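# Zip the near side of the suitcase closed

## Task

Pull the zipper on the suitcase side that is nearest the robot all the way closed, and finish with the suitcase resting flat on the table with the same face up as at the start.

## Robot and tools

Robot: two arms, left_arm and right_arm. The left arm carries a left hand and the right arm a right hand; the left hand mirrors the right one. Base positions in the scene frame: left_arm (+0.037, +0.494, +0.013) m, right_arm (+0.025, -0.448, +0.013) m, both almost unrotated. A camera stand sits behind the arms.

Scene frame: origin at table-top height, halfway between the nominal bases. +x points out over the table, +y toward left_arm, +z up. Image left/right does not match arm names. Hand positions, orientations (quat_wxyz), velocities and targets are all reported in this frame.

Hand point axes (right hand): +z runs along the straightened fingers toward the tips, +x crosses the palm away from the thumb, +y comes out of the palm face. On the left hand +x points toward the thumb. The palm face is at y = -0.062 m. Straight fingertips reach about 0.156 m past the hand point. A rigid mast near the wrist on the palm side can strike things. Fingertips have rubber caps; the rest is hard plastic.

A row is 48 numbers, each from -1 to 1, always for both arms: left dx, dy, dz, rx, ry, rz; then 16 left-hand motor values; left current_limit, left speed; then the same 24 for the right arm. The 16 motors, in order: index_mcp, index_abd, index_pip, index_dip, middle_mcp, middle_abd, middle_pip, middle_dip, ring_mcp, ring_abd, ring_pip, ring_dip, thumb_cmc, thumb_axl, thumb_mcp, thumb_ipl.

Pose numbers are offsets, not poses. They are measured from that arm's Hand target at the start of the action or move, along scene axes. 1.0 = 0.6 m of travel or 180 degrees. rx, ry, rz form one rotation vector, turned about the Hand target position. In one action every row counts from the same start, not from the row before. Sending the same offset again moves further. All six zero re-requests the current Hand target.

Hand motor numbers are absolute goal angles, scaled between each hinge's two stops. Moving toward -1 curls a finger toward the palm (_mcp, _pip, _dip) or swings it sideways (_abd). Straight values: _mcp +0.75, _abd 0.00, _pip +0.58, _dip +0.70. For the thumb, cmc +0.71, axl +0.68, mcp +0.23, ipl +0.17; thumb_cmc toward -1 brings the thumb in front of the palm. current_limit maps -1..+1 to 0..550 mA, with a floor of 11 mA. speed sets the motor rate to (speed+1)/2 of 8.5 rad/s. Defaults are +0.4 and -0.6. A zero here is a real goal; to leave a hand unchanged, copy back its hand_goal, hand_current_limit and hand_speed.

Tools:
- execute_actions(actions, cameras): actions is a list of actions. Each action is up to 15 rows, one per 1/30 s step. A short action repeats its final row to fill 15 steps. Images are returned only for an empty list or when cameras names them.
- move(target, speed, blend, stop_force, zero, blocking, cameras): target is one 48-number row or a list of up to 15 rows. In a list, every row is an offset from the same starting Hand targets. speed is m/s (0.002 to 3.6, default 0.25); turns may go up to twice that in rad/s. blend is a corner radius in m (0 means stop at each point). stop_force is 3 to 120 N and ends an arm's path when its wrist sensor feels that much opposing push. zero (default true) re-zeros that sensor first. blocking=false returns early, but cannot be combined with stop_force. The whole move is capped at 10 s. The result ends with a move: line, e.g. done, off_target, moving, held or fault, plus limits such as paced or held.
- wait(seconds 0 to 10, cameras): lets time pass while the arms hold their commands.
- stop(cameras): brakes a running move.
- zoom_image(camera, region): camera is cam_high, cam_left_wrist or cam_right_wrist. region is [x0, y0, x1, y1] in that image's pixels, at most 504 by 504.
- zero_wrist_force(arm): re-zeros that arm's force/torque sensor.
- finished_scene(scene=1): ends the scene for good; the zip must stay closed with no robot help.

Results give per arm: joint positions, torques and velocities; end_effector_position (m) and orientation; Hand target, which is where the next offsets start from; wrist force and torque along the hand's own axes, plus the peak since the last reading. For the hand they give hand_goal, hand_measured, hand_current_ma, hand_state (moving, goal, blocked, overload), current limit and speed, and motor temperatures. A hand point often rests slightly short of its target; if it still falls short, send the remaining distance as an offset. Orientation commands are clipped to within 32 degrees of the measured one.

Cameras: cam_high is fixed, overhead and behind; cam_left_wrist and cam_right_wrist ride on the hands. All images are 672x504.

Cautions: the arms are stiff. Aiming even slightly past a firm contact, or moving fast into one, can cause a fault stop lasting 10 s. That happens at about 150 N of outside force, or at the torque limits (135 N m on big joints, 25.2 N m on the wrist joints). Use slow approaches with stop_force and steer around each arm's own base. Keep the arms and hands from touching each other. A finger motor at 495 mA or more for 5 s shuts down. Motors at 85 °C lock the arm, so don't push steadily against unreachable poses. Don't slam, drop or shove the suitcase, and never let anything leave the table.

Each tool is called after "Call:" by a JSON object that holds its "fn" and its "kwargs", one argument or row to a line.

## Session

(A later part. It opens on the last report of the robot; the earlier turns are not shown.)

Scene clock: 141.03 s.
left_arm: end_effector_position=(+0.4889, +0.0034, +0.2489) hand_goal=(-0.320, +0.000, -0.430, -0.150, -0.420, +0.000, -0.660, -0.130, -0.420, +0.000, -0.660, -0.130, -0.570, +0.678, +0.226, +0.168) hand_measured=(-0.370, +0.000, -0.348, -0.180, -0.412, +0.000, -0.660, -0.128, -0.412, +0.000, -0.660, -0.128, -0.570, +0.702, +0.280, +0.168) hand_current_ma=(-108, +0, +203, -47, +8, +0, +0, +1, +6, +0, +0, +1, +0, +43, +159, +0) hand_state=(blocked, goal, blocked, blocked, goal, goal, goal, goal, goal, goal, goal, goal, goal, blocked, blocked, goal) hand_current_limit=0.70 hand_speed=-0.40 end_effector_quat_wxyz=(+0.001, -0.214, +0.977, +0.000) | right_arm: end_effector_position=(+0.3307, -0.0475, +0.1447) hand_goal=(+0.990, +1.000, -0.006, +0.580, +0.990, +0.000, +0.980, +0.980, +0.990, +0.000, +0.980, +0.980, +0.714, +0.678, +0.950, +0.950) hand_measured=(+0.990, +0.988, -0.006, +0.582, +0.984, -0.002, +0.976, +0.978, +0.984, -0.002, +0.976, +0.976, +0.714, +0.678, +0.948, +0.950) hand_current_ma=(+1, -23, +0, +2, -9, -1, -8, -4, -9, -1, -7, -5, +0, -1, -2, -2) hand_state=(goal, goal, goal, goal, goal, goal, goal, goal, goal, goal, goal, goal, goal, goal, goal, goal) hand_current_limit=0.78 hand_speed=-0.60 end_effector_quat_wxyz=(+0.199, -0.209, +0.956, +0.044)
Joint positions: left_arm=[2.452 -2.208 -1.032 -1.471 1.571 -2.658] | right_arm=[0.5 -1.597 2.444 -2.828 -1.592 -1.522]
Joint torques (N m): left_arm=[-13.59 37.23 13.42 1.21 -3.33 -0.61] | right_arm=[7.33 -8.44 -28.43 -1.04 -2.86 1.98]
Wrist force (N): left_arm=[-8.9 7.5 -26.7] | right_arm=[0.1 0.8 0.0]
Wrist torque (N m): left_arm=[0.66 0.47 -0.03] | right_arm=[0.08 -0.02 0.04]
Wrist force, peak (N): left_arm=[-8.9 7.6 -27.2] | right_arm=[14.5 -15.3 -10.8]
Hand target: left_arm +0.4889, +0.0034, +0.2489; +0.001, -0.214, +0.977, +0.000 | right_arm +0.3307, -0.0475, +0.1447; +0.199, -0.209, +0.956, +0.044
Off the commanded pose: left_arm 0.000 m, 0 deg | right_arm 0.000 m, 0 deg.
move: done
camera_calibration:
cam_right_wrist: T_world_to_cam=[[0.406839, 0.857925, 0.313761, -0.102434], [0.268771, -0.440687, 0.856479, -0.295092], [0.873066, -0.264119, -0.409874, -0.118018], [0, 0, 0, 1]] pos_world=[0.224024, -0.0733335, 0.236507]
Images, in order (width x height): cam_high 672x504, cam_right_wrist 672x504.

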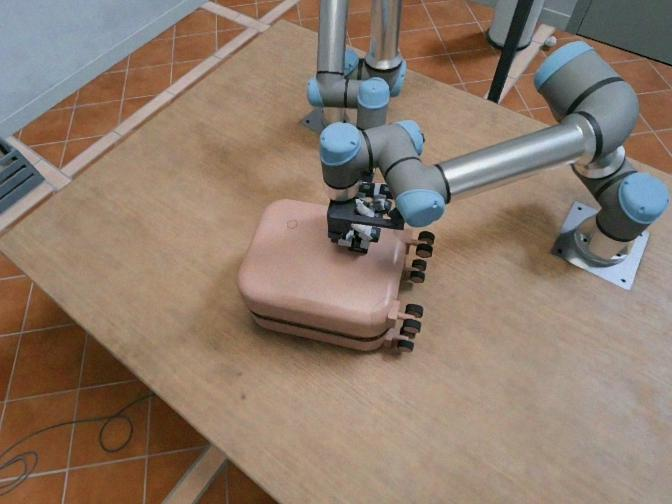

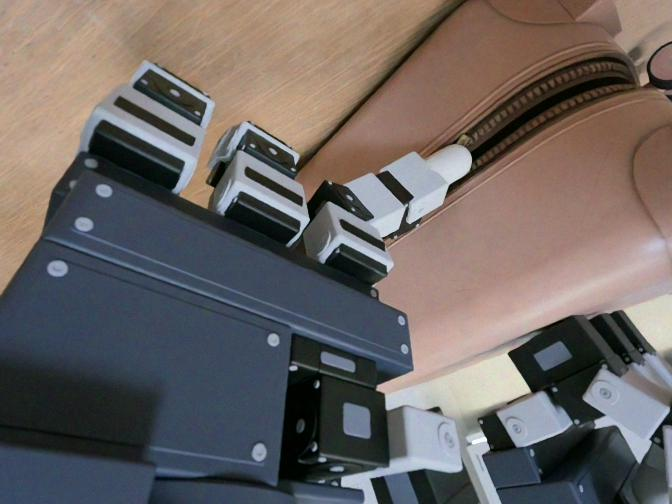

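Call:
{"fn": "move", "kwargs": {
  "target": [
    [0,0,0,0,0,0,-0.32,0,-0.43,-0.15,-0.42,0,-0.66,-0.13,-0.42,0,-0.66,-0.13,-0.571,0.678,0.226,0.168,0.7,-0.4,-0.0303,-0.0139,0,0,0,0,0.99,1.0,-0.007,0.58,0.99,0,0.98,0.98,0.99,0,0.98,0.98,0.714,0.678,0.95,0.95,0.78,-0.6],
    [0,0,0,0,0,0,-0.32,0,-0.43,-0.15,-0.42,0,-0.66,-0.13,-0.42,0,-0.66,-0.13,-0.571,0.678,0.226,0.168,0.7,-0.4,-0.0094,-0.0594,-0.004,0,0,0,0.99,1.0,-0.007,0.58,0.99,0,0.98,0.98,0.99,0,0.98,0.98,0.714,0.678,0.95,0.95,0.78,-0.6]
  ],
  "speed": 0.06,
  "blend": 0.005,
  "cameras": ["cam_right_wrist","cam_high"]
}}

Call:
{"fn": "zoom_image", "kwargs": {
  "camera": "cam_right_wrist",
  "region": [420, 20, 640, 220]
}}

Scene clock: 142.67 s.
left_arm: end_effector_position=(+0.4889, +0.0034, +0.2489) hand_goal=(-0.320, +0.000, -0.430, -0.150, -0.420, +0.000, -0.660, -0.130, -0.420, +0.000, -0.660, -0.130, -0.570, +0.678, +0.226, +0.168) hand_measured=(-0.370, +0.000, -0.348, -0.180, -0.412, +0.000, -0.660, -0.128, -0.412, +0.000, -0.660, -0.128, -0.570, +0.702, +0.280, +0.168) hand_current_ma=(-108, +0, +203, -47, +8, +0, +0, +1, +6, +0, +0, +1, +0, +43, +159, +0) hand_state=(blocked, goal, blocked, blocked, goal, goal, goal, goal, goal, goal, goal, goal, goal, blocked, blocked, goal) hand_current_limit=0.70 hand_speed=-0.40 end_effector_quat_wxyz=(+0.001, -0.214, +0.977, +0.000) | right_arm: end_effector_position=(+0.3251, -0.0830, +0.1423) hand_goal=(+0.990, +1.000, -0.006, +0.580, +0.990, +0.000, +0.980, +0.980, +0.990, +0.000, +0.980, +0.980, +0.714, +0.678, +0.950, +0.950) hand_measured=(+0.990, +0.988, -0.006, +0.582, +0.984, -0.002, +0.976, +0.978, +0.984, -0.002, +0.976, +0.976, +0.714, +0.678, +0.948, +0.950) hand_current_ma=(+1, -22, +0, +2, -9, -1, -8, -4, -9, -1, -7, -5, +0, -1, -2, -2) hand_state=(goal, goal, goal, goal, goal, goal, goal, goal, goal, goal, goal, goal, goal, goal, goal, goal) hand_current_limit=0.78 hand_speed=-0.60 end_effector_quat_wxyz=(+0.199, -0.209, +0.956, +0.044)
Joint positions: left_arm=[2.452 -2.208 -1.032 -1.471 1.571 -2.658] | right_arm=[0.408 -1.673 2.521 -2.83 -1.555 -1.606]
Joint torques (N m): left_arm=[-14.07 37.24 14.11 1.12 -3.37 -0.67] | right_arm=[-7.81 -18.91 -1.46 -2.08 2.73 -2.03]
Wrist force (N): left_arm=[-8.7 7.7 -27.0] | right_arm=[0.2 0.9 -0.1]
Wrist torque (N m): left_arm=[0.71 0.44 -0.02] | right_arm=[0.10 -0.02 0.11]
Wrist force, peak (N): left_arm=[-9.1 7.5 -27.1] | right_arm=[0.4 1.4 -0.2]
Hand target: left_arm +0.4889, +0.0034, +0.2489; +0.001, -0.214, +0.977, +0.000 | right_arm +0.3251, -0.0831, +0.1423; +0.199, -0.209, +0.956, +0.044
Off the commanded pose: left_arm 0.000 m, 0 deg | right_arm 0.000 m, 0 deg.
move: done
camera_calibration:
cam_right_wrist: T_world_to_cam=[[0.406853, 0.857861, 0.313918, -0.0688656], [0.268627, -0.440807, 0.856463, -0.30717], [0.873104, -0.264128, -0.409789, -0.123457], [0, 0, 0, 1]] pos_world=[0.218323, -0.108934, 0.234107]
Images, in order (width x height): cam_high 672x504, cam_right_wrist 672x504.

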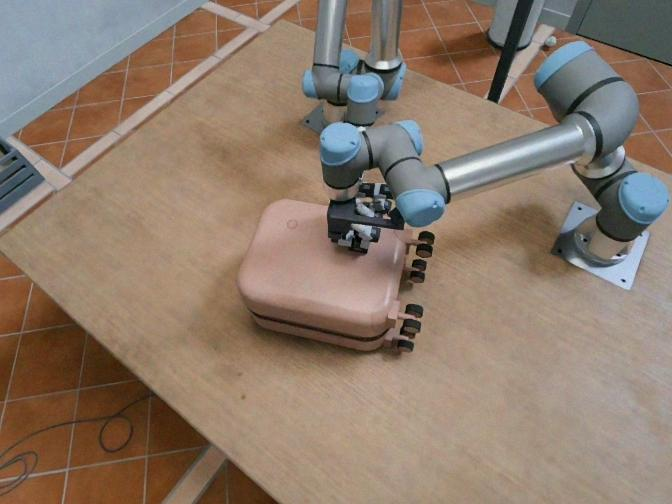

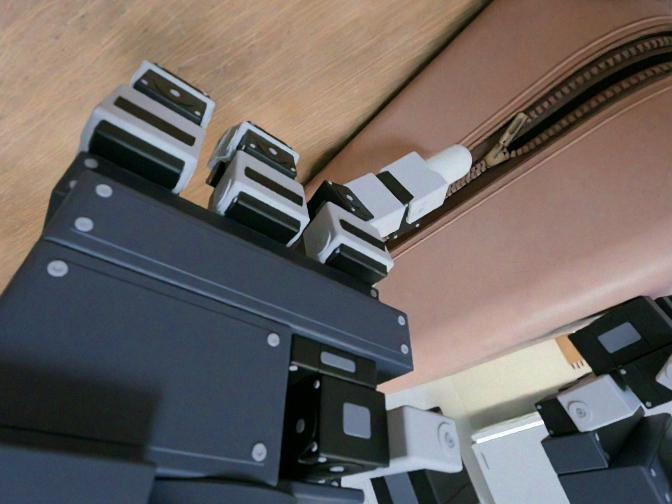

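Scaled by 2.291 from the camera's 672x504 image, which has a finer 960x720 frame.

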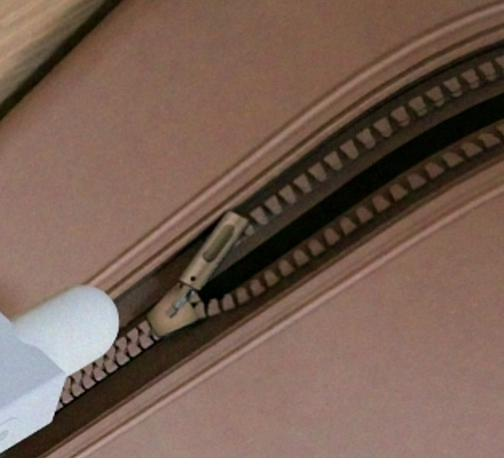

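Call:
{"fn": "move", "kwargs": {
  "target": [
    [0,0,0,0,0,0,-0.32,0,-0.43,-0.15,-0.42,0,-0.66,-0.13,-0.42,0,-0.66,-0.13,-0.571,0.678,0.226,0.168,0.7,-0.4,0.0028,-0.0061,0,0,0,0,0.99,1.0,-0.007,0.58,0.99,0,0.98,0.98,0.99,0,0.98,0.98,0.714,0.678,0.95,0.95,0.78,-0.6],
    [0,0,0,0,0,0,-0.32,0,-0.43,-0.15,-0.42,0,-0.66,-0.13,-0.42,0,-0.66,-0.13,-0.571,0.678,0.226,0.168,0.7,-0.4,0.0361,0.0092,0,0,0,0,0.99,1.0,-0.007,0.58,0.99,0,0.98,0.98,0.99,0,0.98,0.98,0.714,0.678,0.95,0.95,0.78,-0.6]
  ],
  "speed": 0.03,
  "stop_force": 15,
  "cameras": ["cam_right_wrist"]
}}

Call:
{"fn": "zoom_image", "kwargs": {
  "camera": "cam_right_wrist",
  "region": [400, 60, 600, 240]
}}

Scene clock: 145.60 s.
left_arm: end_effector_position=(+0.4889, +0.0034, +0.2489) hand_goal=(-0.320, +0.000, -0.430, -0.150, -0.420, +0.000, -0.660, -0.130, -0.420, +0.000, -0.660, -0.130, -0.570, +0.678, +0.226, +0.168) hand_measured=(-0.370, +0.000, -0.348, -0.180, -0.412, +0.000, -0.660, -0.128, -0.412, +0.000, -0.660, -0.128, -0.570, +0.702, +0.280, +0.168) hand_current_ma=(-108, +0, +203, -47, +8, +0, +0, +1, +6, +0, +0, +1, +0, +43, +159, +0) hand_state=(blocked, goal, blocked, blocked, goal, goal, goal, goal, goal, goal, goal, goal, goal, blocked, blocked, goal) hand_current_limit=0.70 hand_speed=-0.40 end_effector_quat_wxyz=(+0.001, -0.214, +0.977, +0.000) | right_arm: end_effector_position=(+0.3467, -0.0776, +0.1423) hand_goal=(+0.990, +1.000, -0.006, +0.580, +0.990, +0.000, +0.980, +0.980, +0.990, +0.000, +0.980, +0.980, +0.714, +0.678, +0.950, +0.950) hand_measured=(+0.992, +0.990, -0.008, +0.580, +0.984, -0.002, +0.976, +0.978, +0.984, -0.002, +0.976, +0.976, +0.714, +0.678, +0.948, +0.950) hand_current_ma=(+3, -19, -1, +1, -9, -1, -8, -4, -9, -1, -7, -5, +0, -1, -2, -2) hand_state=(goal, goal, goal, goal, goal, goal, goal, goal, goal, goal, goal, goal, goal, goal, goal, goal) hand_current_limit=0.78 hand_speed=-0.60 end_effector_quat_wxyz=(+0.199, -0.209, +0.956, +0.044)
Joint positions: left_arm=[2.452 -2.208 -1.032 -1.471 1.571 -2.658] | right_arm=[0.398 -1.619 2.474 -2.836 -1.551 -1.615]
Joint torques (N m): left_arm=[-14.05 37.05 13.81 1.12 -3.32 -0.69] | right_arm=[7.23 -8.21 -28.75 -4.92 -2.41 1.85]
Wrist force (N): left_arm=[-9.0 7.7 -26.7] | right_arm=[1.6 0.0 -1.0]
Wrist torque (N m): left_arm=[0.68 0.48 -0.04] | right_arm=[0.17 -0.04 0.18]
Wrist force, peak (N): left_arm=[-9.0 7.6 -27.2] | right_arm=[1.8 0.0 -1.3]
Hand target: left_arm +0.4889, +0.0034, +0.2489; +0.001, -0.214, +0.977, +0.000 | right_arm +0.3467, -0.0776, +0.1423; +0.199, -0.209, +0.956, +0.044
Off the commanded pose: left_arm 0.000 m, 0 deg | right_arm 0.000 m, 0 deg.
move: done
camera_calibration:
cam_right_wrist: T_world_to_cam=[[0.406839, 0.857925, 0.313761, -0.0823666], [0.268771, -0.440687, 0.856479, -0.310601], [0.873066, -0.264119, -0.409874, -0.140921], [0, 0, 0, 1]] pos_world=[0.240024, -0.103434, 0.234107]
Images, in order (width x height): cam_right_wrist 672x504.

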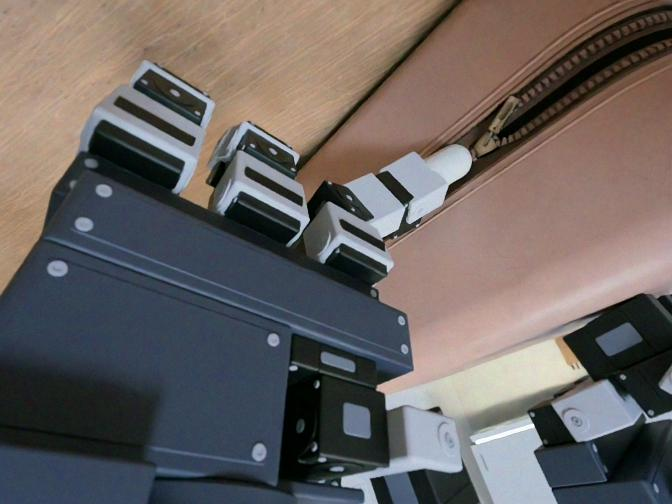

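Scaled by 2.520 from the camera's 672x504 image, which has a finer 960x720 frame.

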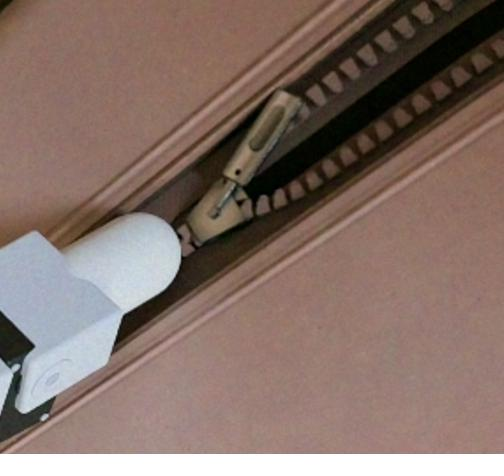

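Call:
{"fn": "move", "kwargs": {
  "target": [
    [0,0,0,0,0,0,-0.32,0,-0.43,-0.15,-0.42,0,-0.66,-0.13,-0.42,0,-0.66,-0.13,-0.571,0.678,0.226,0.168,0.7,-0.4,0.003,0.0014,0,0,0,0,0.99,1.0,-0.007,0.58,0.99,0,0.98,0.98,0.99,0,0.98,0.98,0.714,0.678,0.95,0.95,0.78,-0.6],
    [0,0,0,0,0,0,-0.32,0,-0.43,-0.15,-0.42,0,-0.66,-0.13,-0.42,0,-0.66,-0.13,-0.571,0.678,0.226,0.168,0.7,-0.4,-0.0136,0.0378,0,0,0,0,0.99,1.0,-0.007,0.58,0.99,0,0.98,0.98,0.99,0,0.98,0.98,0.714,0.678,0.95,0.95,0.78,-0.6]
  ],
  "speed": 0.03,
  "stop_force": 30,
  "cameras": ["cam_right_wrist"]
}}

Call:
{"fn": "zoom_image", "kwargs": {
  "camera": "cam_right_wrist",
  "region": [400, 60, 600, 240]
}}

Scene clock: 147.73 s.
left_arm: end_effector_position=(+0.4889, +0.0034, +0.2489) hand_goal=(-0.320, +0.000, -0.430, -0.150, -0.420, +0.000, -0.660, -0.130, -0.420, +0.000, -0.660, -0.130, -0.570, +0.678, +0.226, +0.168) hand_measured=(-0.370, +0.000, -0.348, -0.180, -0.412, +0.000, -0.660, -0.128, -0.412, +0.000, -0.660, -0.128, -0.570, +0.702, +0.280, +0.168) hand_current_ma=(-108, +0, +203, -47, +8, +0, +0, +1, +6, +0, +0, +1, +0, +43, +159, +0) hand_state=(blocked, goal, blocked, blocked, goal, goal, goal, goal, goal, goal, goal, goal, goal, blocked, blocked, goal) hand_current_limit=0.70 hand_speed=-0.40 end_effector_quat_wxyz=(+0.001, -0.214, +0.977, +0.000) | right_arm: end_effector_position=(+0.3386, -0.0549, +0.1423) hand_goal=(+0.990, +1.000, -0.006, +0.580, +0.990, +0.000, +0.980, +0.980, +0.990, +0.000, +0.980, +0.980, +0.714, +0.678, +0.950, +0.950) hand_measured=(+1.000, +0.916, -0.024, +0.572, +0.984, -0.002, +0.976, +0.978, +0.984, -0.002, +0.976, +0.976, +0.714, +0.678, +0.948, +0.950) hand_current_ma=(+22, -246, -41, -17, -9, -1, -8, -4, -9, -1, -7, -5, +0, -1, -2, -2) hand_state=(goal, blocked, goal, goal, goal, goal, goal, goal, goal, goal, goal, goal, goal, goal, goal, goal) hand_current_limit=0.78 hand_speed=-0.60 end_effector_quat_wxyz=(+0.199, -0.209, +0.956, +0.044)
Joint positions: left_arm=[2.452 -2.208 -1.032 -1.471 1.571 -2.658] | right_arm=[0.47 -1.591 2.447 -2.838 -1.58 -1.549]
Joint torques (N m): left_arm=[-13.61 36.65 13.25 1.29 -3.15 -0.63] | right_arm=[7.24 -10.09 -32.53 -3.55 -2.15 1.91]
Wrist force (N): left_arm=[-8.9 7.7 -26.6] | right_arm=[5.8 -1.7 -0.4]
Wrist torque (N m): left_arm=[0.66 0.46 -0.03] | right_arm=[0.25 0.40 0.52]
Wrist force, peak (N): left_arm=[-8.8 7.7 -27.1] | right_arm=[14.5 -12.3 -8.9]
Hand target: left_arm +0.4889, +0.0034, +0.2489; +0.001, -0.214, +0.977, +0.000 | right_arm +0.3386, -0.0549, +0.1423; +0.199, -0.209, +0.956, +0.044
Off the commanded pose: left_arm 0.000 m, 0 deg | right_arm 0.000 m, 0 deg.
move: done
camera_calibration:
cam_right_wrist: T_world_to_cam=[[0.406768, 0.857902, 0.313917, -0.0985264], [0.268683, -0.440782, 0.856458, -0.298376], [0.873126, -0.264036, -0.4098, -0.127791], [0, 0, 0, 1]] pos_world=[0.231823, -0.0807341, 0.234107]
Images, in order (width x height): cam_right_wrist 672x504.

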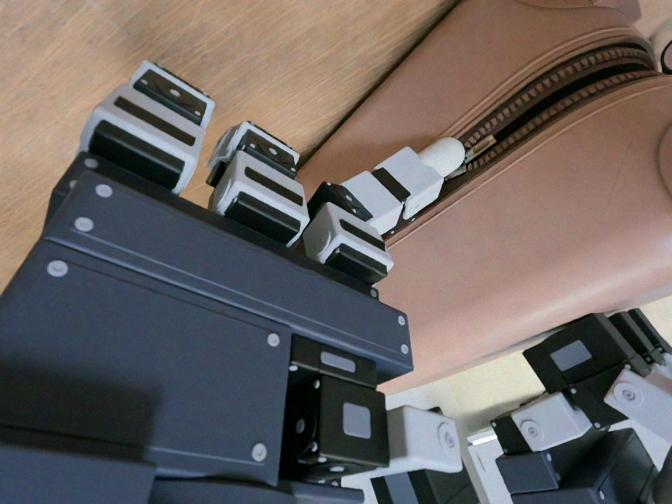

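Scaled by 2.520 from the camera's 672x504 image, which has a finer 960x720 frame.

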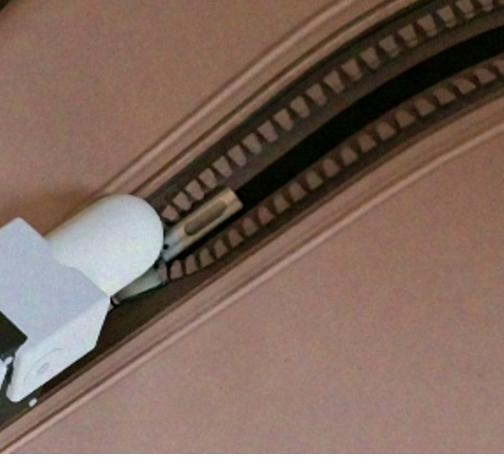

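Call:
{"fn": "move", "kwargs": {
  "target": [
    [0,0,0,0,0,0,-0.32,0,-0.43,-0.15,-0.42,0,-0.66,-0.13,-0.42,0,-0.66,-0.13,-0.571,0.678,0.226,0.168,0.7,-0.4,-0.0273,-0.0125,0,0,0,0,0.99,1.0,-0.007,0.58,0.99,0,0.98,0.98,0.99,0,0.98,0.98,0.714,0.678,0.95,0.95,0.78,-0.6],
    [0,0,0,0,0,0,-0.32,0,-0.43,-0.15,-0.42,0,-0.66,-0.13,-0.42,0,-0.66,-0.13,-0.571,0.678,0.226,0.168,0.7,-0.4,-0.012,-0.0458,0.002,0,0,0,0.99,1.0,-0.007,0.58,0.99,0,0.98,0.98,0.99,0,0.98,0.98,0.714,0.678,0.95,0.95,0.78,-0.6]
  ],
  "speed": 0.08,
  "blend": 0.005,
  "cameras": ["cam_right_wrist","cam_high"]
}}

Call:
{"fn": "zoom_image", "kwargs": {
  "camera": "cam_right_wrist",
  "region": [400, 20, 640, 220]
}}

Call:
{"fn": "zoom_image", "kwargs": {
  "camera": "cam_high",
  "region": [220, 180, 440, 360]
}}

Scene clock: 150.27 s.
left_arm: end_effector_position=(+0.4889, +0.0034, +0.2489) hand_goal=(-0.320, +0.000, -0.430, -0.150, -0.420, +0.000, -0.660, -0.130, -0.420, +0.000, -0.660, -0.130, -0.570, +0.678, +0.226, +0.168) hand_measured=(-0.370, +0.000, -0.348, -0.180, -0.412, +0.000, -0.660, -0.128, -0.412, +0.000, -0.660, -0.128, -0.570, +0.702, +0.280, +0.168) hand_current_ma=(-108, +0, +203, -47, +8, +0, +0, +1, +6, +0, +0, +1, +0, +43, +159, +0) hand_state=(blocked, goal, blocked, blocked, goal, goal, goal, goal, goal, goal, goal, goal, goal, blocked, blocked, goal) hand_current_limit=0.70 hand_speed=-0.40 end_effector_quat_wxyz=(+0.001, -0.214, +0.977, +0.000) | right_arm: end_effector_position=(+0.3313, -0.0823, +0.1435) hand_goal=(+0.990, +1.000, -0.006, +0.580, +0.990, +0.000, +0.980, +0.980, +0.990, +0.000, +0.980, +0.980, +0.714, +0.678, +0.950, +0.950) hand_measured=(+0.990, +0.988, -0.010, +0.578, +0.984, -0.002, +0.976, +0.978, +0.984, -0.002, +0.976, +0.976, +0.714, +0.678, +0.948, +0.950) hand_current_ma=(+1, -23, -5, -4, -9, -1, -8, -4, -9, -1, -7, -5, +0, -1, -2, -2) hand_state=(goal, goal, goal, goal, goal, goal, goal, goal, goal, goal, goal, goal, goal, goal, goal, goal) hand_current_limit=0.78 hand_speed=-0.60 end_effector_quat_wxyz=(+0.199, -0.209, +0.956, +0.044)
Joint positions: left_arm=[2.452 -2.208 -1.032 -1.471 1.571 -2.658] | right_arm=[0.403 -1.662 2.507 -2.827 -1.553 -1.611]
Joint torques (N m): left_arm=[-13.75 36.84 13.71 1.12 -3.19 -0.62] | right_arm=[-7.71 -20.38 -1.93 -0.93 2.47 -1.99]
Wrist force (N): left_arm=[-9.0 7.4 -26.9] | right_arm=[-0.3 0.7 -0.1]
Wrist torque (N m): left_arm=[0.66 0.47 -0.04] | right_arm=[0.05 0.04 0.07]
Wrist force, peak (N): left_arm=[-9.0 7.7 -27.0] | right_arm=[6.2 -1.9 -0.3]
Hand target: left_arm +0.4889, +0.0034, +0.2489; +0.001, -0.214, +0.977, +0.000 | right_arm +0.3314, -0.0824, +0.1435; +0.199, -0.209, +0.956, +0.044
Off the commanded pose: left_arm 0.000 m, 0 deg | right_arm 0.000 m, 0 deg.
move: done
camera_calibration:
cam_right_wrist: T_world_to_cam=[[0.406821, 0.857916, 0.313809, -0.0724535], [0.268679, -0.440698, 0.856502, -0.309547], [0.873102, -0.26413, -0.40979, -0.128254], [0, 0, 0, 1]] pos_world=[0.224623, -0.108134, 0.235307]
Images, in order (width x height): cam_high 672x504, cam_right_wrist 672x504.

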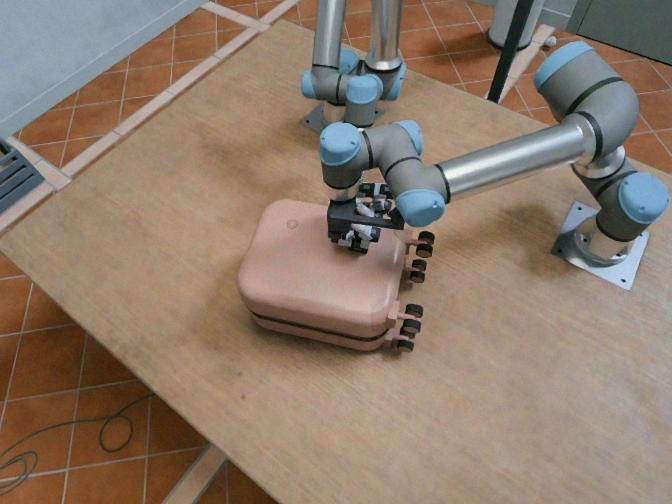

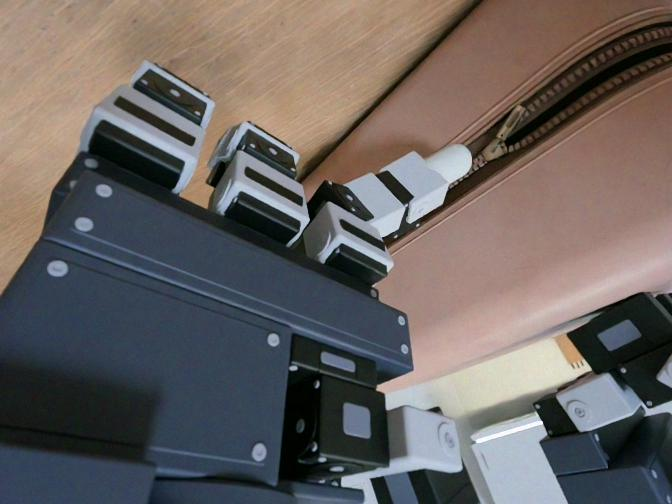

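Scaled by 2.100 from the camera's 672x504 image, which has a finer 960x720 frame.

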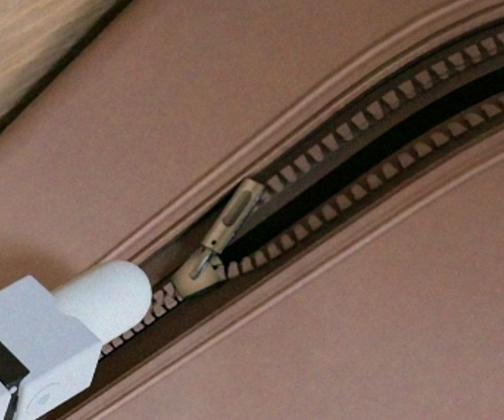

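Scaled by 2.291 from the camera's 672x504 image, which has a finer 960x720 frame.

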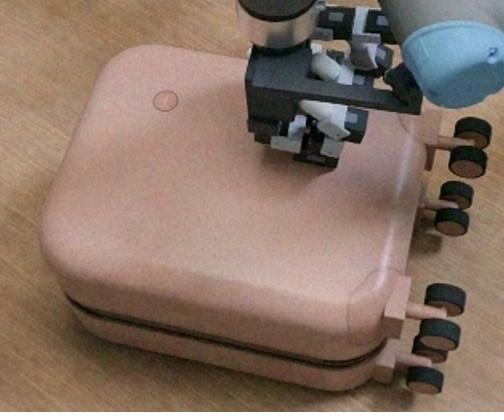

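Call:
{"fn": "move", "kwargs": {
  "target": [
    [0,0,0,0,0,0,-0.32,0,-0.43,-0.15,-0.42,0,-0.66,-0.13,-0.42,0,-0.66,-0.13,-0.571,0.678,0.226,0.168,0.7,-0.4,0.0288,0.0132,0,0,0,0,0.99,1.0,-0.007,0.58,0.99,0,0.98,0.98,0.99,0,0.98,0.98,0.714,0.678,0.95,0.95,0.78,-0.6]
  ],
  "speed": 0.03,
  "stop_force": 30
}}

Call:
{"fn": "move", "kwargs": {
  "target": [
    [0,0,0,0,0,0,-0.32,0,-0.43,-0.15,-0.42,0,-0.66,-0.13,-0.42,0,-0.66,-0.13,-0.571,0.678,0.226,0.168,0.7,-0.4,-0.0083,0.0182,0,0,0,0,0.99,1.0,-0.007,0.58,0.99,0,0.98,0.98,0.99,0,0.98,0.98,0.714,0.678,0.95,0.95,0.78,-0.6]
  ],
  "speed": 0.02,
  "stop_force": 30,
  "cameras": ["cam_right_wrist"]
}}

Call:
{"fn": "zoom_image", "kwargs": {
  "camera": "cam_right_wrist",
  "region": [400, 60, 600, 240]
}}

Scene clock: 152.23 s.
left_arm: end_effector_position=(+0.4889, +0.0034, +0.2489) hand_goal=(-0.320, +0.000, -0.430, -0.150, -0.420, +0.000, -0.660, -0.130, -0.420, +0.000, -0.660, -0.130, -0.570, +0.678, +0.226, +0.168) hand_measured=(-0.370, +0.000, -0.348, -0.180, -0.412, +0.000, -0.660, -0.128, -0.412, +0.000, -0.660, -0.128, -0.570, +0.702, +0.280, +0.168) hand_current_ma=(-108, +0, +203, -47, +8, +0, +0, +1, +6, +0, +0, +1, +0, +43, +159, +0) hand_state=(blocked, goal, blocked, blocked, goal, goal, goal, goal, goal, goal, goal, goal, goal, blocked, blocked, goal) hand_current_limit=0.70 hand_speed=-0.40 end_effector_quat_wxyz=(+0.001, -0.214, +0.977, +0.000) | right_arm: end_effector_position=(+0.3486, -0.0745, +0.1435) hand_goal=(+0.990, +1.000, -0.006, +0.580, +0.990, +0.000, +0.980, +0.980, +0.990, +0.000, +0.980, +0.980, +0.714, +0.678, +0.950, +0.950) hand_measured=(+1.000, +0.992, -0.034, +0.564, +0.984, -0.002, +0.976, +0.978, +0.984, -0.002, +0.976, +0.976, +0.714, +0.678, +0.948, +0.950) hand_current_ma=(+20, -13, -74, -35, -9, -1, -8, -4, -9, -1, -7, -5, +0, -1, -2, -2) hand_state=(goal, goal, blocked, goal, goal, goal, goal, goal, goal, goal, goal, goal, goal, goal, goal, goal) hand_current_limit=0.78 hand_speed=-0.60 end_effector_quat_wxyz=(+0.199, -0.209, +0.956, +0.044)
Joint positions: left_arm=[2.452 -2.208 -1.032 -1.471 1.571 -2.658] | right_arm=[0.405 -1.613 2.463 -2.832 -1.554 -1.609]
Joint torques (N m): left_arm=[-13.66 36.61 13.08 1.23 -3.12 -0.57] | right_arm=[7.38 -7.32 -32.32 -6.16 -1.76 1.94]
Wrist force (N): left_arm=[-8.6 8.4 -26.0] | right_arm=[6.7 -3.2 -4.9]
Wrist torque (N m): left_arm=[0.67 0.44 -0.01] | right_arm=[0.43 0.14 0.59]
Wrist force, peak (N): left_arm=[-8.9 7.5 -27.1] | right_arm=[6.9 -3.4 -4.9]
Hand target: left_arm +0.4889, +0.0034, +0.2489; +0.001, -0.214, +0.977, +0.000 | right_arm +0.3486, -0.0745, +0.1435; +0.199, -0.209, +0.956, +0.044
Off the commanded pose: left_arm 0.000 m, 0 deg | right_arm 0.000 m, 0 deg.
move: done

Scene clock: 153.83 s.
left_arm: end_effector_position=(+0.4889, +0.0034, +0.2489) hand_goal=(-0.320, +0.000, -0.430, -0.150, -0.420, +0.000, -0.660, -0.130, -0.420, +0.000, -0.660, -0.130, -0.570, +0.678, +0.226, +0.168) hand_measured=(-0.370, +0.000, -0.348, -0.180, -0.412, +0.000, -0.660, -0.128, -0.412, +0.000, -0.660, -0.128, -0.570, +0.702, +0.280, +0.168) hand_current_ma=(-108, +0, +203, -47, +8, +0, +0, +1, +6, +0, +0, +1, +0, +43, +159, +0) hand_state=(blocked, goal, blocked, blocked, goal, goal, goal, goal, goal, goal, goal, goal, goal, blocked, blocked, goal) hand_current_limit=0.70 hand_speed=-0.40 end_effector_quat_wxyz=(+0.001, -0.214, +0.977, +0.000) | right_arm: end_effector_position=(+0.3437, -0.0636, +0.1435) hand_goal=(+0.990, +1.000, -0.006, +0.580, +0.990, +0.000, +0.980, +0.980, +0.990, +0.000, +0.980, +0.980, +0.714, +0.678, +0.950, +0.950) hand_measured=(+1.000, +0.966, -0.024, +0.564, +0.984, -0.002, +0.976, +0.978, +0.984, -0.002, +0.976, +0.976, +0.714, +0.678, +0.948, +0.950) hand_current_ma=(+23, -83, -44, -35, -9, -1, -8, -4, -9, -1, -7, -5, +0, -1, -2, -2) hand_state=(goal, blocked, goal, goal, goal, goal, goal, goal, goal, goal, goal, goal, goal, goal, goal, goal) hand_current_limit=0.78 hand_speed=-0.60 end_effector_quat_wxyz=(+0.199, -0.209, +0.956, +0.044)
Joint positions: left_arm=[2.452 -2.208 -1.032 -1.471 1.571 -2.658] | right_arm=[0.441 -1.602 2.453 -2.833 -1.568 -1.576]
Joint torques (N m): left_arm=[-13.93 36.09 13.03 1.23 -3.15 -0.69] | right_arm=[9.79 -7.27 -35.21 -7.04 0.85 1.3]
Wrist force (N): left_arm=[-8.5 9.6 -25.2] | right_arm=[15.0 -14.2 -11.5]
Wrist torque (N m): left_arm=[0.69 0.44 -0.01] | right_arm=[1.17 0.22 1.74]
Wrist force, peak (N): left_arm=[-8.8 8.2 -26.3] | right_arm=[15.2 -14.9 -11.9]
Hand target: left_arm +0.4889, +0.0034, +0.2489; +0.001, -0.214, +0.977, +0.000 | right_arm +0.3437, -0.0636, +0.1435; +0.199, -0.209, +0.956, +0.044
Off the commanded pose: left_arm 0.000 m, 0 deg | right_arm 0.000 m, 0 deg.
move: done
camera_calibration:
cam_right_wrist: T_world_to_cam=[[0.406839, 0.857925, 0.313761, -0.0934928], [0.268771, -0.440687, 0.856479, -0.304626], [0.873066, -0.264119, -0.409874, -0.134025], [0, 0, 0, 1]] pos_world=[0.236924, -0.0894335, 0.235307]
Images, in order (width x height): cam_right_wrist 672x504.

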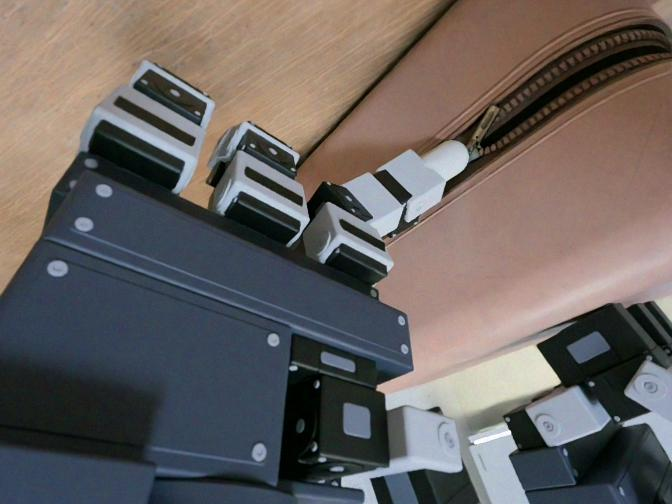

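Scaled by 2.520 from the camera's 672x504 image, which has a finer 960x720 frame.

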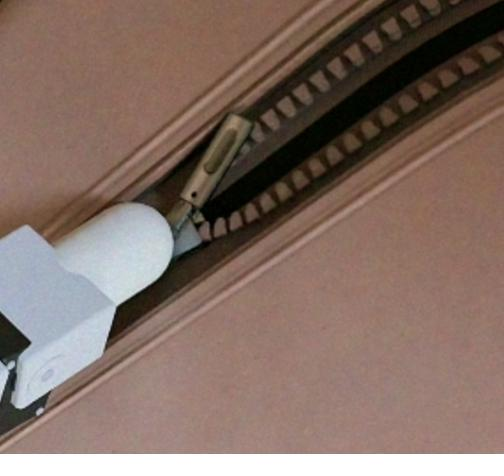

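Call:
{"fn": "move", "kwargs": {
  "target": [
    [0,0,0,0,0,0,-0.32,0,-0.43,-0.15,-0.42,0,-0.66,-0.13,-0.42,0,-0.66,-0.13,-0.571,0.678,0.226,0.168,0.7,-0.4,-0.0053,0.0126,0.001,0,0,0,0.99,1.0,-0.007,0.58,0.99,0,0.98,0.98,0.99,0,0.98,0.98,0.714,0.678,0.95,0.95,0.78,-0.6]
  ],
  "speed": 0.02,
  "stop_force": 30,
  "cameras": ["cam_right_wrist"]
}}

Call:
{"fn": "zoom_image", "kwargs": {
  "camera": "cam_right_wrist",
  "region": [400, 60, 600, 240]
}}

Scene clock: 155.67 s.
left_arm: end_effector_position=(+0.4889, +0.0034, +0.2489) hand_goal=(-0.320, +0.000, -0.430, -0.150, -0.420, +0.000, -0.660, -0.130, -0.420, +0.000, -0.660, -0.130, -0.570, +0.678, +0.226, +0.168) hand_measured=(-0.370, +0.000, -0.348, -0.180, -0.412, +0.000, -0.660, -0.128, -0.412, +0.000, -0.660, -0.128, -0.570, +0.702, +0.280, +0.168) hand_current_ma=(-108, +0, +203, -47, +8, +0, +0, +1, +6, +0, +0, +1, +0, +43, +159, +0) hand_state=(blocked, goal, blocked, blocked, goal, goal, goal, goal, goal, goal, goal, goal, goal, blocked, blocked, goal) hand_current_limit=0.70 hand_speed=-0.40 end_effector_quat_wxyz=(+0.001, -0.214, +0.977, +0.000) | right_arm: end_effector_position=(+0.3405, -0.0560, +0.1441) hand_goal=(+0.990, +1.000, -0.006, +0.580, +0.990, +0.000, +0.980, +0.980, +0.990, +0.000, +0.980, +0.980, +0.714, +0.678, +0.950, +0.950) hand_measured=(+1.000, +0.950, +0.010, +0.586, +0.984, -0.002, +0.976, +0.978, +0.984, -0.002, +0.976, +0.976, +0.714, +0.678, +0.948, +0.950) hand_current_ma=(+23, -130, +39, +9, -9, -1, -8, -4, -9, -1, -7, -5, +0, -1, -2, -2) hand_state=(goal, blocked, goal, goal, goal, goal, goal, goal, goal, goal, goal, goal, goal, goal, goal, goal) hand_current_limit=0.78 hand_speed=-0.60 end_effector_quat_wxyz=(+0.199, -0.209, +0.956, +0.044)
Joint positions: left_arm=[2.452 -2.208 -1.032 -1.471 1.571 -2.658] | right_arm=[0.465 -1.595 2.444 -2.831 -1.578 -1.554]
Joint torques (N m): left_arm=[-11.34 36.3 13.37 1.1 -3.13 -0.73] | right_arm=[10.74 -9.07 -34.74 -3.42 0.23 1.05]
Wrist force (N): left_arm=[-7.6 8.5 -24.2] | right_arm=[12.3 -12.7 -8.5]
Wrist torque (N m): left_arm=[0.63 0.40 0.01] | right_arm=[0.99 0.26 1.56]
Wrist force, peak (N): left_arm=[-8.6 9.5 -25.2] | right_arm=[16.6 -16.3 -12.7]
Hand target: left_arm +0.4889, +0.0034, +0.2489; +0.001, -0.214, +0.977, +0.000 | right_arm +0.3405, -0.0560, +0.1441; +0.199, -0.209, +0.956, +0.044
Off the commanded pose: left_arm 0.000 m, 0 deg | right_arm 0.000 m, 0 deg.
move: done
camera_calibration:
cam_right_wrist: T_world_to_cam=[[0.406839, 0.857925, 0.313761, -0.0988994], [0.268771, -0.440687, 0.856479, -0.300931], [0.873066, -0.264119, -0.409874, -0.128978], [0, 0, 0, 1]] pos_world=[0.233724, -0.0818335, 0.235907]
Images, in order (width x height): cam_right_wrist 672x504.

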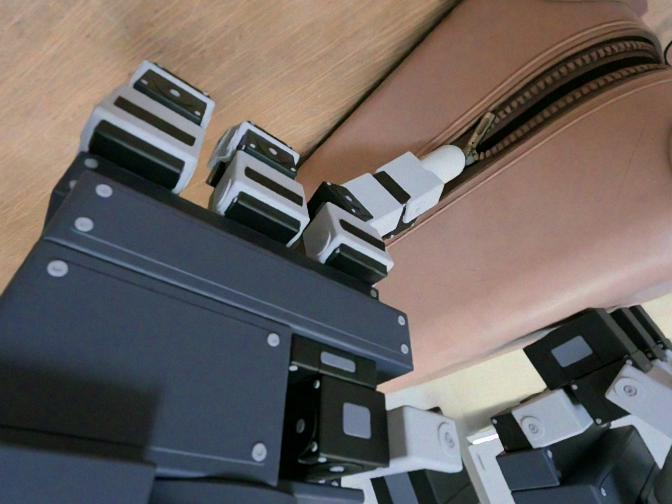

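Scaled by 2.520 from the camera's 672x504 image, which has a finer 960x720 frame.

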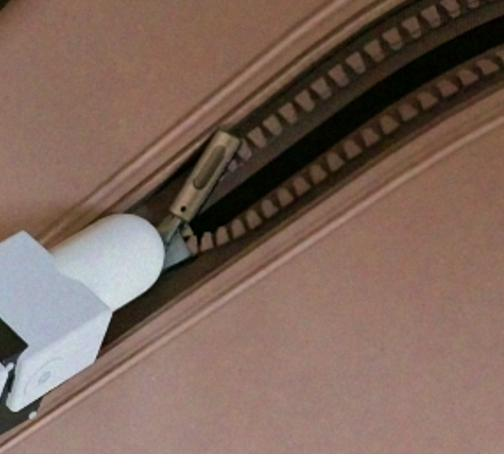

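Call:
{"fn": "move", "kwargs": {
  "target": [
    [0,0,0,0,0,0,-0.32,0,-0.43,-0.15,-0.42,0,-0.66,-0.13,-0.42,0,-0.66,-0.13,-0.571,0.678,0.226,0.168,0.7,-0.4,-0.0053,0.0190,0.0005,0,0,0,0.99,1.0,-0.007,0.58,0.99,0,0.98,0.98,0.99,0,0.98,0.98,0.714,0.678,0.95,0.95,0.78,-0.6]
  ],
  "speed": 0.02,
  "stop_force": 30,
  "cameras": ["cam_right_wrist","cam_high"]
}}

Call:
{"fn": "zoom_image", "kwargs": {
  "camera": "cam_right_wrist",
  "region": [400, 60, 600, 240]
}}

Call:
{"fn": "zoom_image", "kwargs": {
  "camera": "cam_high",
  "region": [220, 180, 440, 360]
}}

Scene clock: 157.43 s.
left_arm: end_effector_position=(+0.4889, +0.0034, +0.2489) hand_goal=(-0.320, +0.000, -0.430, -0.150, -0.420, +0.000, -0.660, -0.130, -0.420, +0.000, -0.660, -0.130, -0.570, +0.678, +0.226, +0.168) hand_measured=(-0.370, +0.000, -0.348, -0.180, -0.412, +0.000, -0.660, -0.128, -0.412, +0.000, -0.660, -0.128, -0.570, +0.702, +0.280, +0.168) hand_current_ma=(-108, +0, +203, -47, +8, +0, +0, +1, +6, +0, +0, +1, +0, +43, +159, +0) hand_state=(blocked, goal, blocked, blocked, goal, goal, goal, goal, goal, goal, goal, goal, goal, blocked, blocked, goal) hand_current_limit=0.70 hand_speed=-0.40 end_effector_quat_wxyz=(+0.001, -0.214, +0.977, +0.000) | right_arm: end_effector_position=(+0.3373, -0.0446, +0.1444) hand_goal=(+0.990, +1.000, -0.006, +0.580, +0.990, +0.000, +0.980, +0.980, +0.990, +0.000, +0.980, +0.980, +0.714, +0.678, +0.950, +0.950) hand_measured=(+1.000, +0.942, +0.022, +0.594, +0.984, -0.002, +0.976, +0.978, +0.984, -0.002, +0.976, +0.976, +0.714, +0.678, +0.948, +0.950) hand_current_ma=(+23, -158, +75, +32, -9, -1, -8, -4, -9, -1, -7, -5, +0, -1, -2, -2) hand_state=(goal, blocked, blocked, goal, goal, goal, goal, goal, goal, goal, goal, goal, goal, goal, goal, goal) hand_current_limit=0.78 hand_speed=-0.60 end_effector_quat_wxyz=(+0.199, -0.209, +0.956, +0.044)
Joint positions: left_arm=[2.452 -2.208 -1.032 -1.471 1.571 -2.658] | right_arm=[0.499 -1.579 2.428 -2.83 -1.591 -1.523]
Joint torques (N m): left_arm=[-7.68 36.7 13.13 1.18 -3.03 -0.68] | right_arm=[8.84 -9.46 -33.3 -2.37 -0.89 1.47]
Wrist force (N): left_arm=[-7.1 7.8 -23.6] | right_arm=[7.5 -7.2 -4.4]
Wrist torque (N m): left_arm=[0.64 0.39 -0.01] | right_arm=[0.58 0.27 0.95]
Wrist force, peak (N): left_arm=[-7.9 8.4 -24.5] | right_arm=[14.9 -15.4 -11.0]
Hand target: left_arm +0.4889, +0.0034, +0.2489; +0.001, -0.214, +0.977, +0.000 | right_arm +0.3373, -0.0446, +0.1444; +0.199, -0.209, +0.956, +0.044
Off the commanded pose: left_arm 0.000 m, 0 deg | right_arm 0.000 m, 0 deg.
move: done
camera_calibration:
cam_right_wrist: T_world_to_cam=[[0.406839, 0.857925, 0.313761, -0.107513], [0.268771, -0.440687, 0.856479, -0.295331], [0.873066, -0.264119, -0.409874, -0.123138], [0, 0, 0, 1]] pos_world=[0.230624, -0.0704335, 0.236207]
Images, in order (width x height): cam_high 672x504, cam_right_wrist 672x504.

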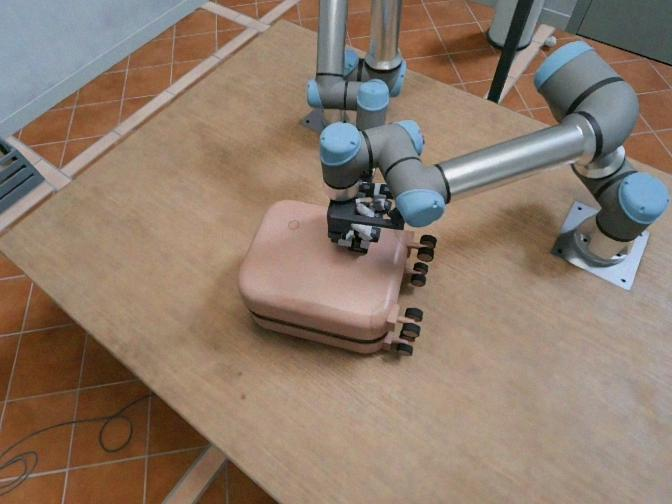

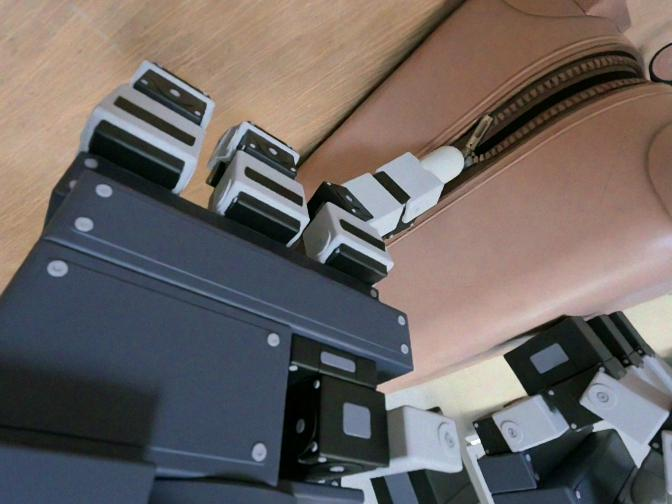

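Scaled by 2.520 from the camera's 672x504 image, which has a finer 960x720 frame.

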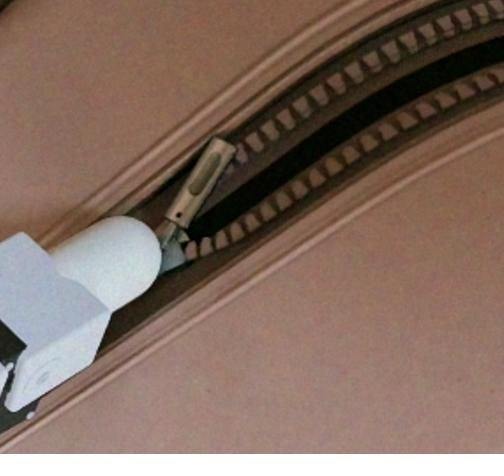

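Scaled by 2.291 from the camera's 672x504 image, which has a finer 960x720 frame.

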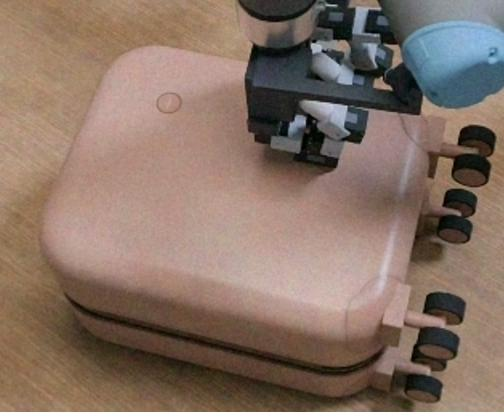

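Call:
{"fn": "move", "kwargs": {
  "target": [
    [0.0014,-0.003,-0.0035,0,0,0,-0.32,0,-0.43,-0.15,-0.42,0,-0.66,-0.13,-0.42,0,-0.66,-0.13,-0.571,0.678,0.226,0.168,0.7,-0.4,0,0,0,0,0,0,0.99,1.0,-0.007,0.58,0.99,0,0.98,0.98,0.99,0,0.98,0.98,0.714,0.678,0.95,0.95,0.78,-0.6]
  ],
  "speed": 0.02
}}

Call:
{"fn": "move", "kwargs": {
  "target": [
    [0,0,0,0,0,0,-0.32,0,-0.43,-0.15,-0.42,0,-0.66,-0.13,-0.42,0,-0.66,-0.13,-0.571,0.678,0.226,0.168,0.7,-0.4,-0.0070,0.0151,0.000,0,0,0,0.99,1.0,-0.007,0.58,0.99,0,0.98,0.98,0.99,0,0.98,0.98,0.714,0.678,0.95,0.95,0.78,-0.6]
  ],
  "speed": 0.02,
  "stop_force": 30,
  "cameras": ["cam_right_wrist","cam_high"]
}}

Call:
{"fn": "zoom_image", "kwargs": {
  "camera": "cam_right_wrist",
  "region": [400, 60, 600, 240]
}}

Call:
{"fn": "zoom_image", "kwargs": {
  "camera": "cam_high",
  "region": [220, 180, 440, 360]
}}

Scene clock: 158.60 s.
left_arm: end_effector_position=(+0.4898, +0.0016, +0.2469) hand_goal=(-0.320, +0.000, -0.430, -0.150, -0.420, +0.000, -0.660, -0.130, -0.420, +0.000, -0.660, -0.130, -0.570, +0.678, +0.226, +0.168) hand_measured=(-0.392, +0.000, -0.316, -0.194, -0.412, +0.000, -0.660, -0.128, -0.412, +0.000, -0.660, -0.128, -0.570, +0.710, +0.302, +0.168) hand_current_ma=(-186, +0, +333, -81, +8, +0, +0, +1, +6, +0, +0, +1, +0, +71, +269, +0) hand_state=(blocked, goal, blocked, blocked, goal, goal, goal, goal, goal, goal, goal, goal, goal, blocked, blocked, goal) hand_current_limit=0.70 hand_speed=-0.40 end_effector_quat_wxyz=(+0.001, -0.214, +0.977, +0.000) | right_arm: end_effector_position=(+0.3373, -0.0446, +0.1444) hand_goal=(+0.990, +1.000, -0.006, +0.580, +0.990, +0.000, +0.980, +0.980, +0.990, +0.000, +0.980, +0.980, +0.714, +0.678, +0.950, +0.950) hand_measured=(+1.000, +0.942, +0.022, +0.594, +0.984, -0.002, +0.976, +0.978, +0.984, -0.002, +0.976, +0.976, +0.714, +0.678, +0.948, +0.950) hand_current_ma=(+23, -158, +74, +32, -9, -1, -8, -4, -9, -1, -7, -5, +0, -1, -2, -2) hand_state=(goal, blocked, blocked, goal, goal, goal, goal, goal, goal, goal, goal, goal, goal, goal, goal, goal) hand_current_limit=0.78 hand_speed=-0.60 end_effector_quat_wxyz=(+0.199, -0.209, +0.956, +0.044)
Joint positions: left_arm=[2.451 -2.214 -1.028 -1.47 1.571 -2.659] | right_arm=[0.499 -1.579 2.428 -2.83 -1.591 -1.523]
Joint torques (N m): left_arm=[-11.81 15.69 19.44 5.91 -2.83 -2.98] | right_arm=[8.83 -10.67 -32.62 -2.42 -1.13 1.66]
Wrist force (N): left_arm=[-4.2 17.0 -33.4] | right_arm=[7.4 -7.0 -4.0]
Wrist torque (N m): left_arm=[0.89 0.66 0.18] | right_arm=[0.57 0.26 0.94]
Wrist force, peak (N): left_arm=[-4.0 17.0 -33.5] | right_arm=[7.5 -7.4 -4.4]
Hand target: left_arm +0.4898, +0.0016, +0.2468; +0.001, -0.214, +0.977, +0.000 | right_arm +0.3373, -0.0446, +0.1444; +0.199, -0.209, +0.956, +0.044
Off the commanded pose: left_arm 0.000 m, 0 deg | right_arm 0.000 m, 0 deg.
move: done

Scene clock: 160.10 s.
left_arm: end_effector_position=(+0.4898, +0.0016, +0.2468) hand_goal=(-0.320, +0.000, -0.430, -0.150, -0.420, +0.000, -0.660, -0.130, -0.420, +0.000, -0.660, -0.130, -0.570, +0.678, +0.226, +0.168) hand_measured=(-0.394, +0.000, -0.314, -0.194, -0.412, +0.000, -0.660, -0.128, -0.412, +0.000, -0.660, -0.128, -0.570, +0.712, +0.302, +0.168) hand_current_ma=(-188, +0, +337, -82, +8, +0, +0, +1, +6, +0, +0, +1, +0, +72, +272, +0) hand_state=(blocked, goal, blocked, blocked, goal, goal, goal, goal, goal, goal, goal, goal, goal, blocked, blocked, goal) hand_current_limit=0.70 hand_speed=-0.40 end_effector_quat_wxyz=(+0.001, -0.214, +0.977, +0.000) | right_arm: end_effector_position=(+0.3331, -0.0355, +0.1444) hand_goal=(+0.990, +1.000, -0.006, +0.580, +0.990, +0.000, +0.980, +0.980, +0.990, +0.000, +0.980, +0.980, +0.714, +0.678, +0.950, +0.950) hand_measured=(+0.990, +0.988, -0.008, +0.580, +0.984, -0.002, +0.976, +0.978, +0.984, -0.002, +0.976, +0.976, +0.714, +0.678, +0.948, +0.950) hand_current_ma=(+1, -23, -2, +0, -9, -1, -8, -4, -9, -1, -7, -5, +0, -1, -2, -2) hand_state=(goal, goal, goal, goal, goal, goal, goal, goal, goal, goal, goal, goal, goal, goal, goal, goal) hand_current_limit=0.78 hand_speed=-0.60 end_effector_quat_wxyz=(+0.199, -0.209, +0.956, +0.044)
Joint positions: left_arm=[2.451 -2.214 -1.027 -1.47 1.571 -2.659] | right_arm=[0.527 -1.569 2.417 -2.829 -1.603 -1.497]
Joint torques (N m): left_arm=[-11.63 14.08 18.11 5.41 -2.63 -2.95] | right_arm=[7.54 -10.45 -28.99 -0.86 -2.98 2.01]
Wrist force (N): left_arm=[-3.9 16.4 -33.8] | right_arm=[0.0 0.4 -0.1]
Wrist torque (N m): left_arm=[0.89 0.67 0.19] | right_arm=[0.03 0.01 0.01]
Wrist force, peak (N): left_arm=[-4.0 16.5 -34.4] | right_arm=[9.9 -9.2 -5.5]
Hand target: left_arm +0.4898, +0.0016, +0.2468; +0.001, -0.214, +0.977, +0.000 | right_arm +0.3331, -0.0355, +0.1444; +0.199, -0.209, +0.956, +0.044
Off the commanded pose: left_arm 0.000 m, 0 deg | right_arm 0.000 m, 0 deg.
move: done
camera_calibration:
cam_right_wrist: T_world_to_cam=[[0.406839, 0.857925, 0.313761, -0.113525], [0.268771, -0.440687, 0.856479, -0.290236], [0.873066, -0.264119, -0.409874, -0.117094], [0, 0, 0, 1]] pos_world=[0.226424, -0.0614335, 0.236207]
Images, in order (width x height): cam_high 672x504, cam_right_wrist 672x504.

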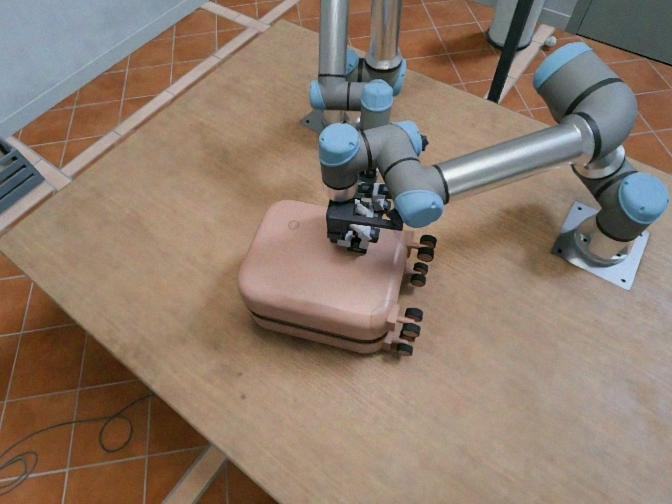

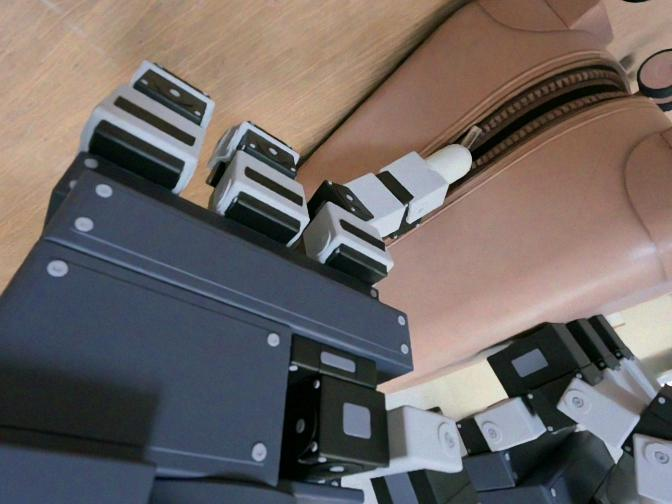

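Scaled by 2.520 from the camera's 672x504 image, which has a finer 960x720 frame.

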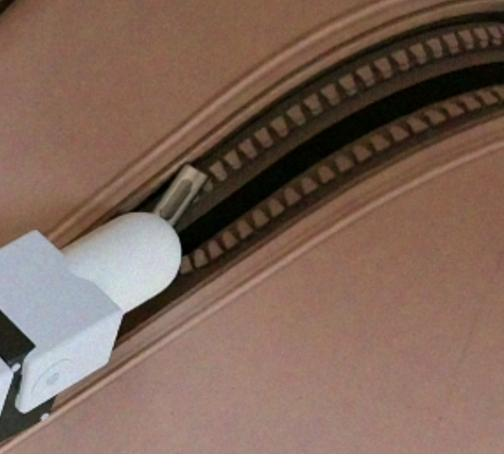

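Scaled by 2.291 from the camera's 672x504 image, which has a finer 960x720 frame.

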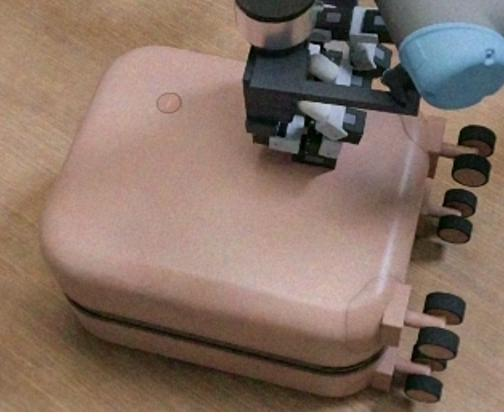

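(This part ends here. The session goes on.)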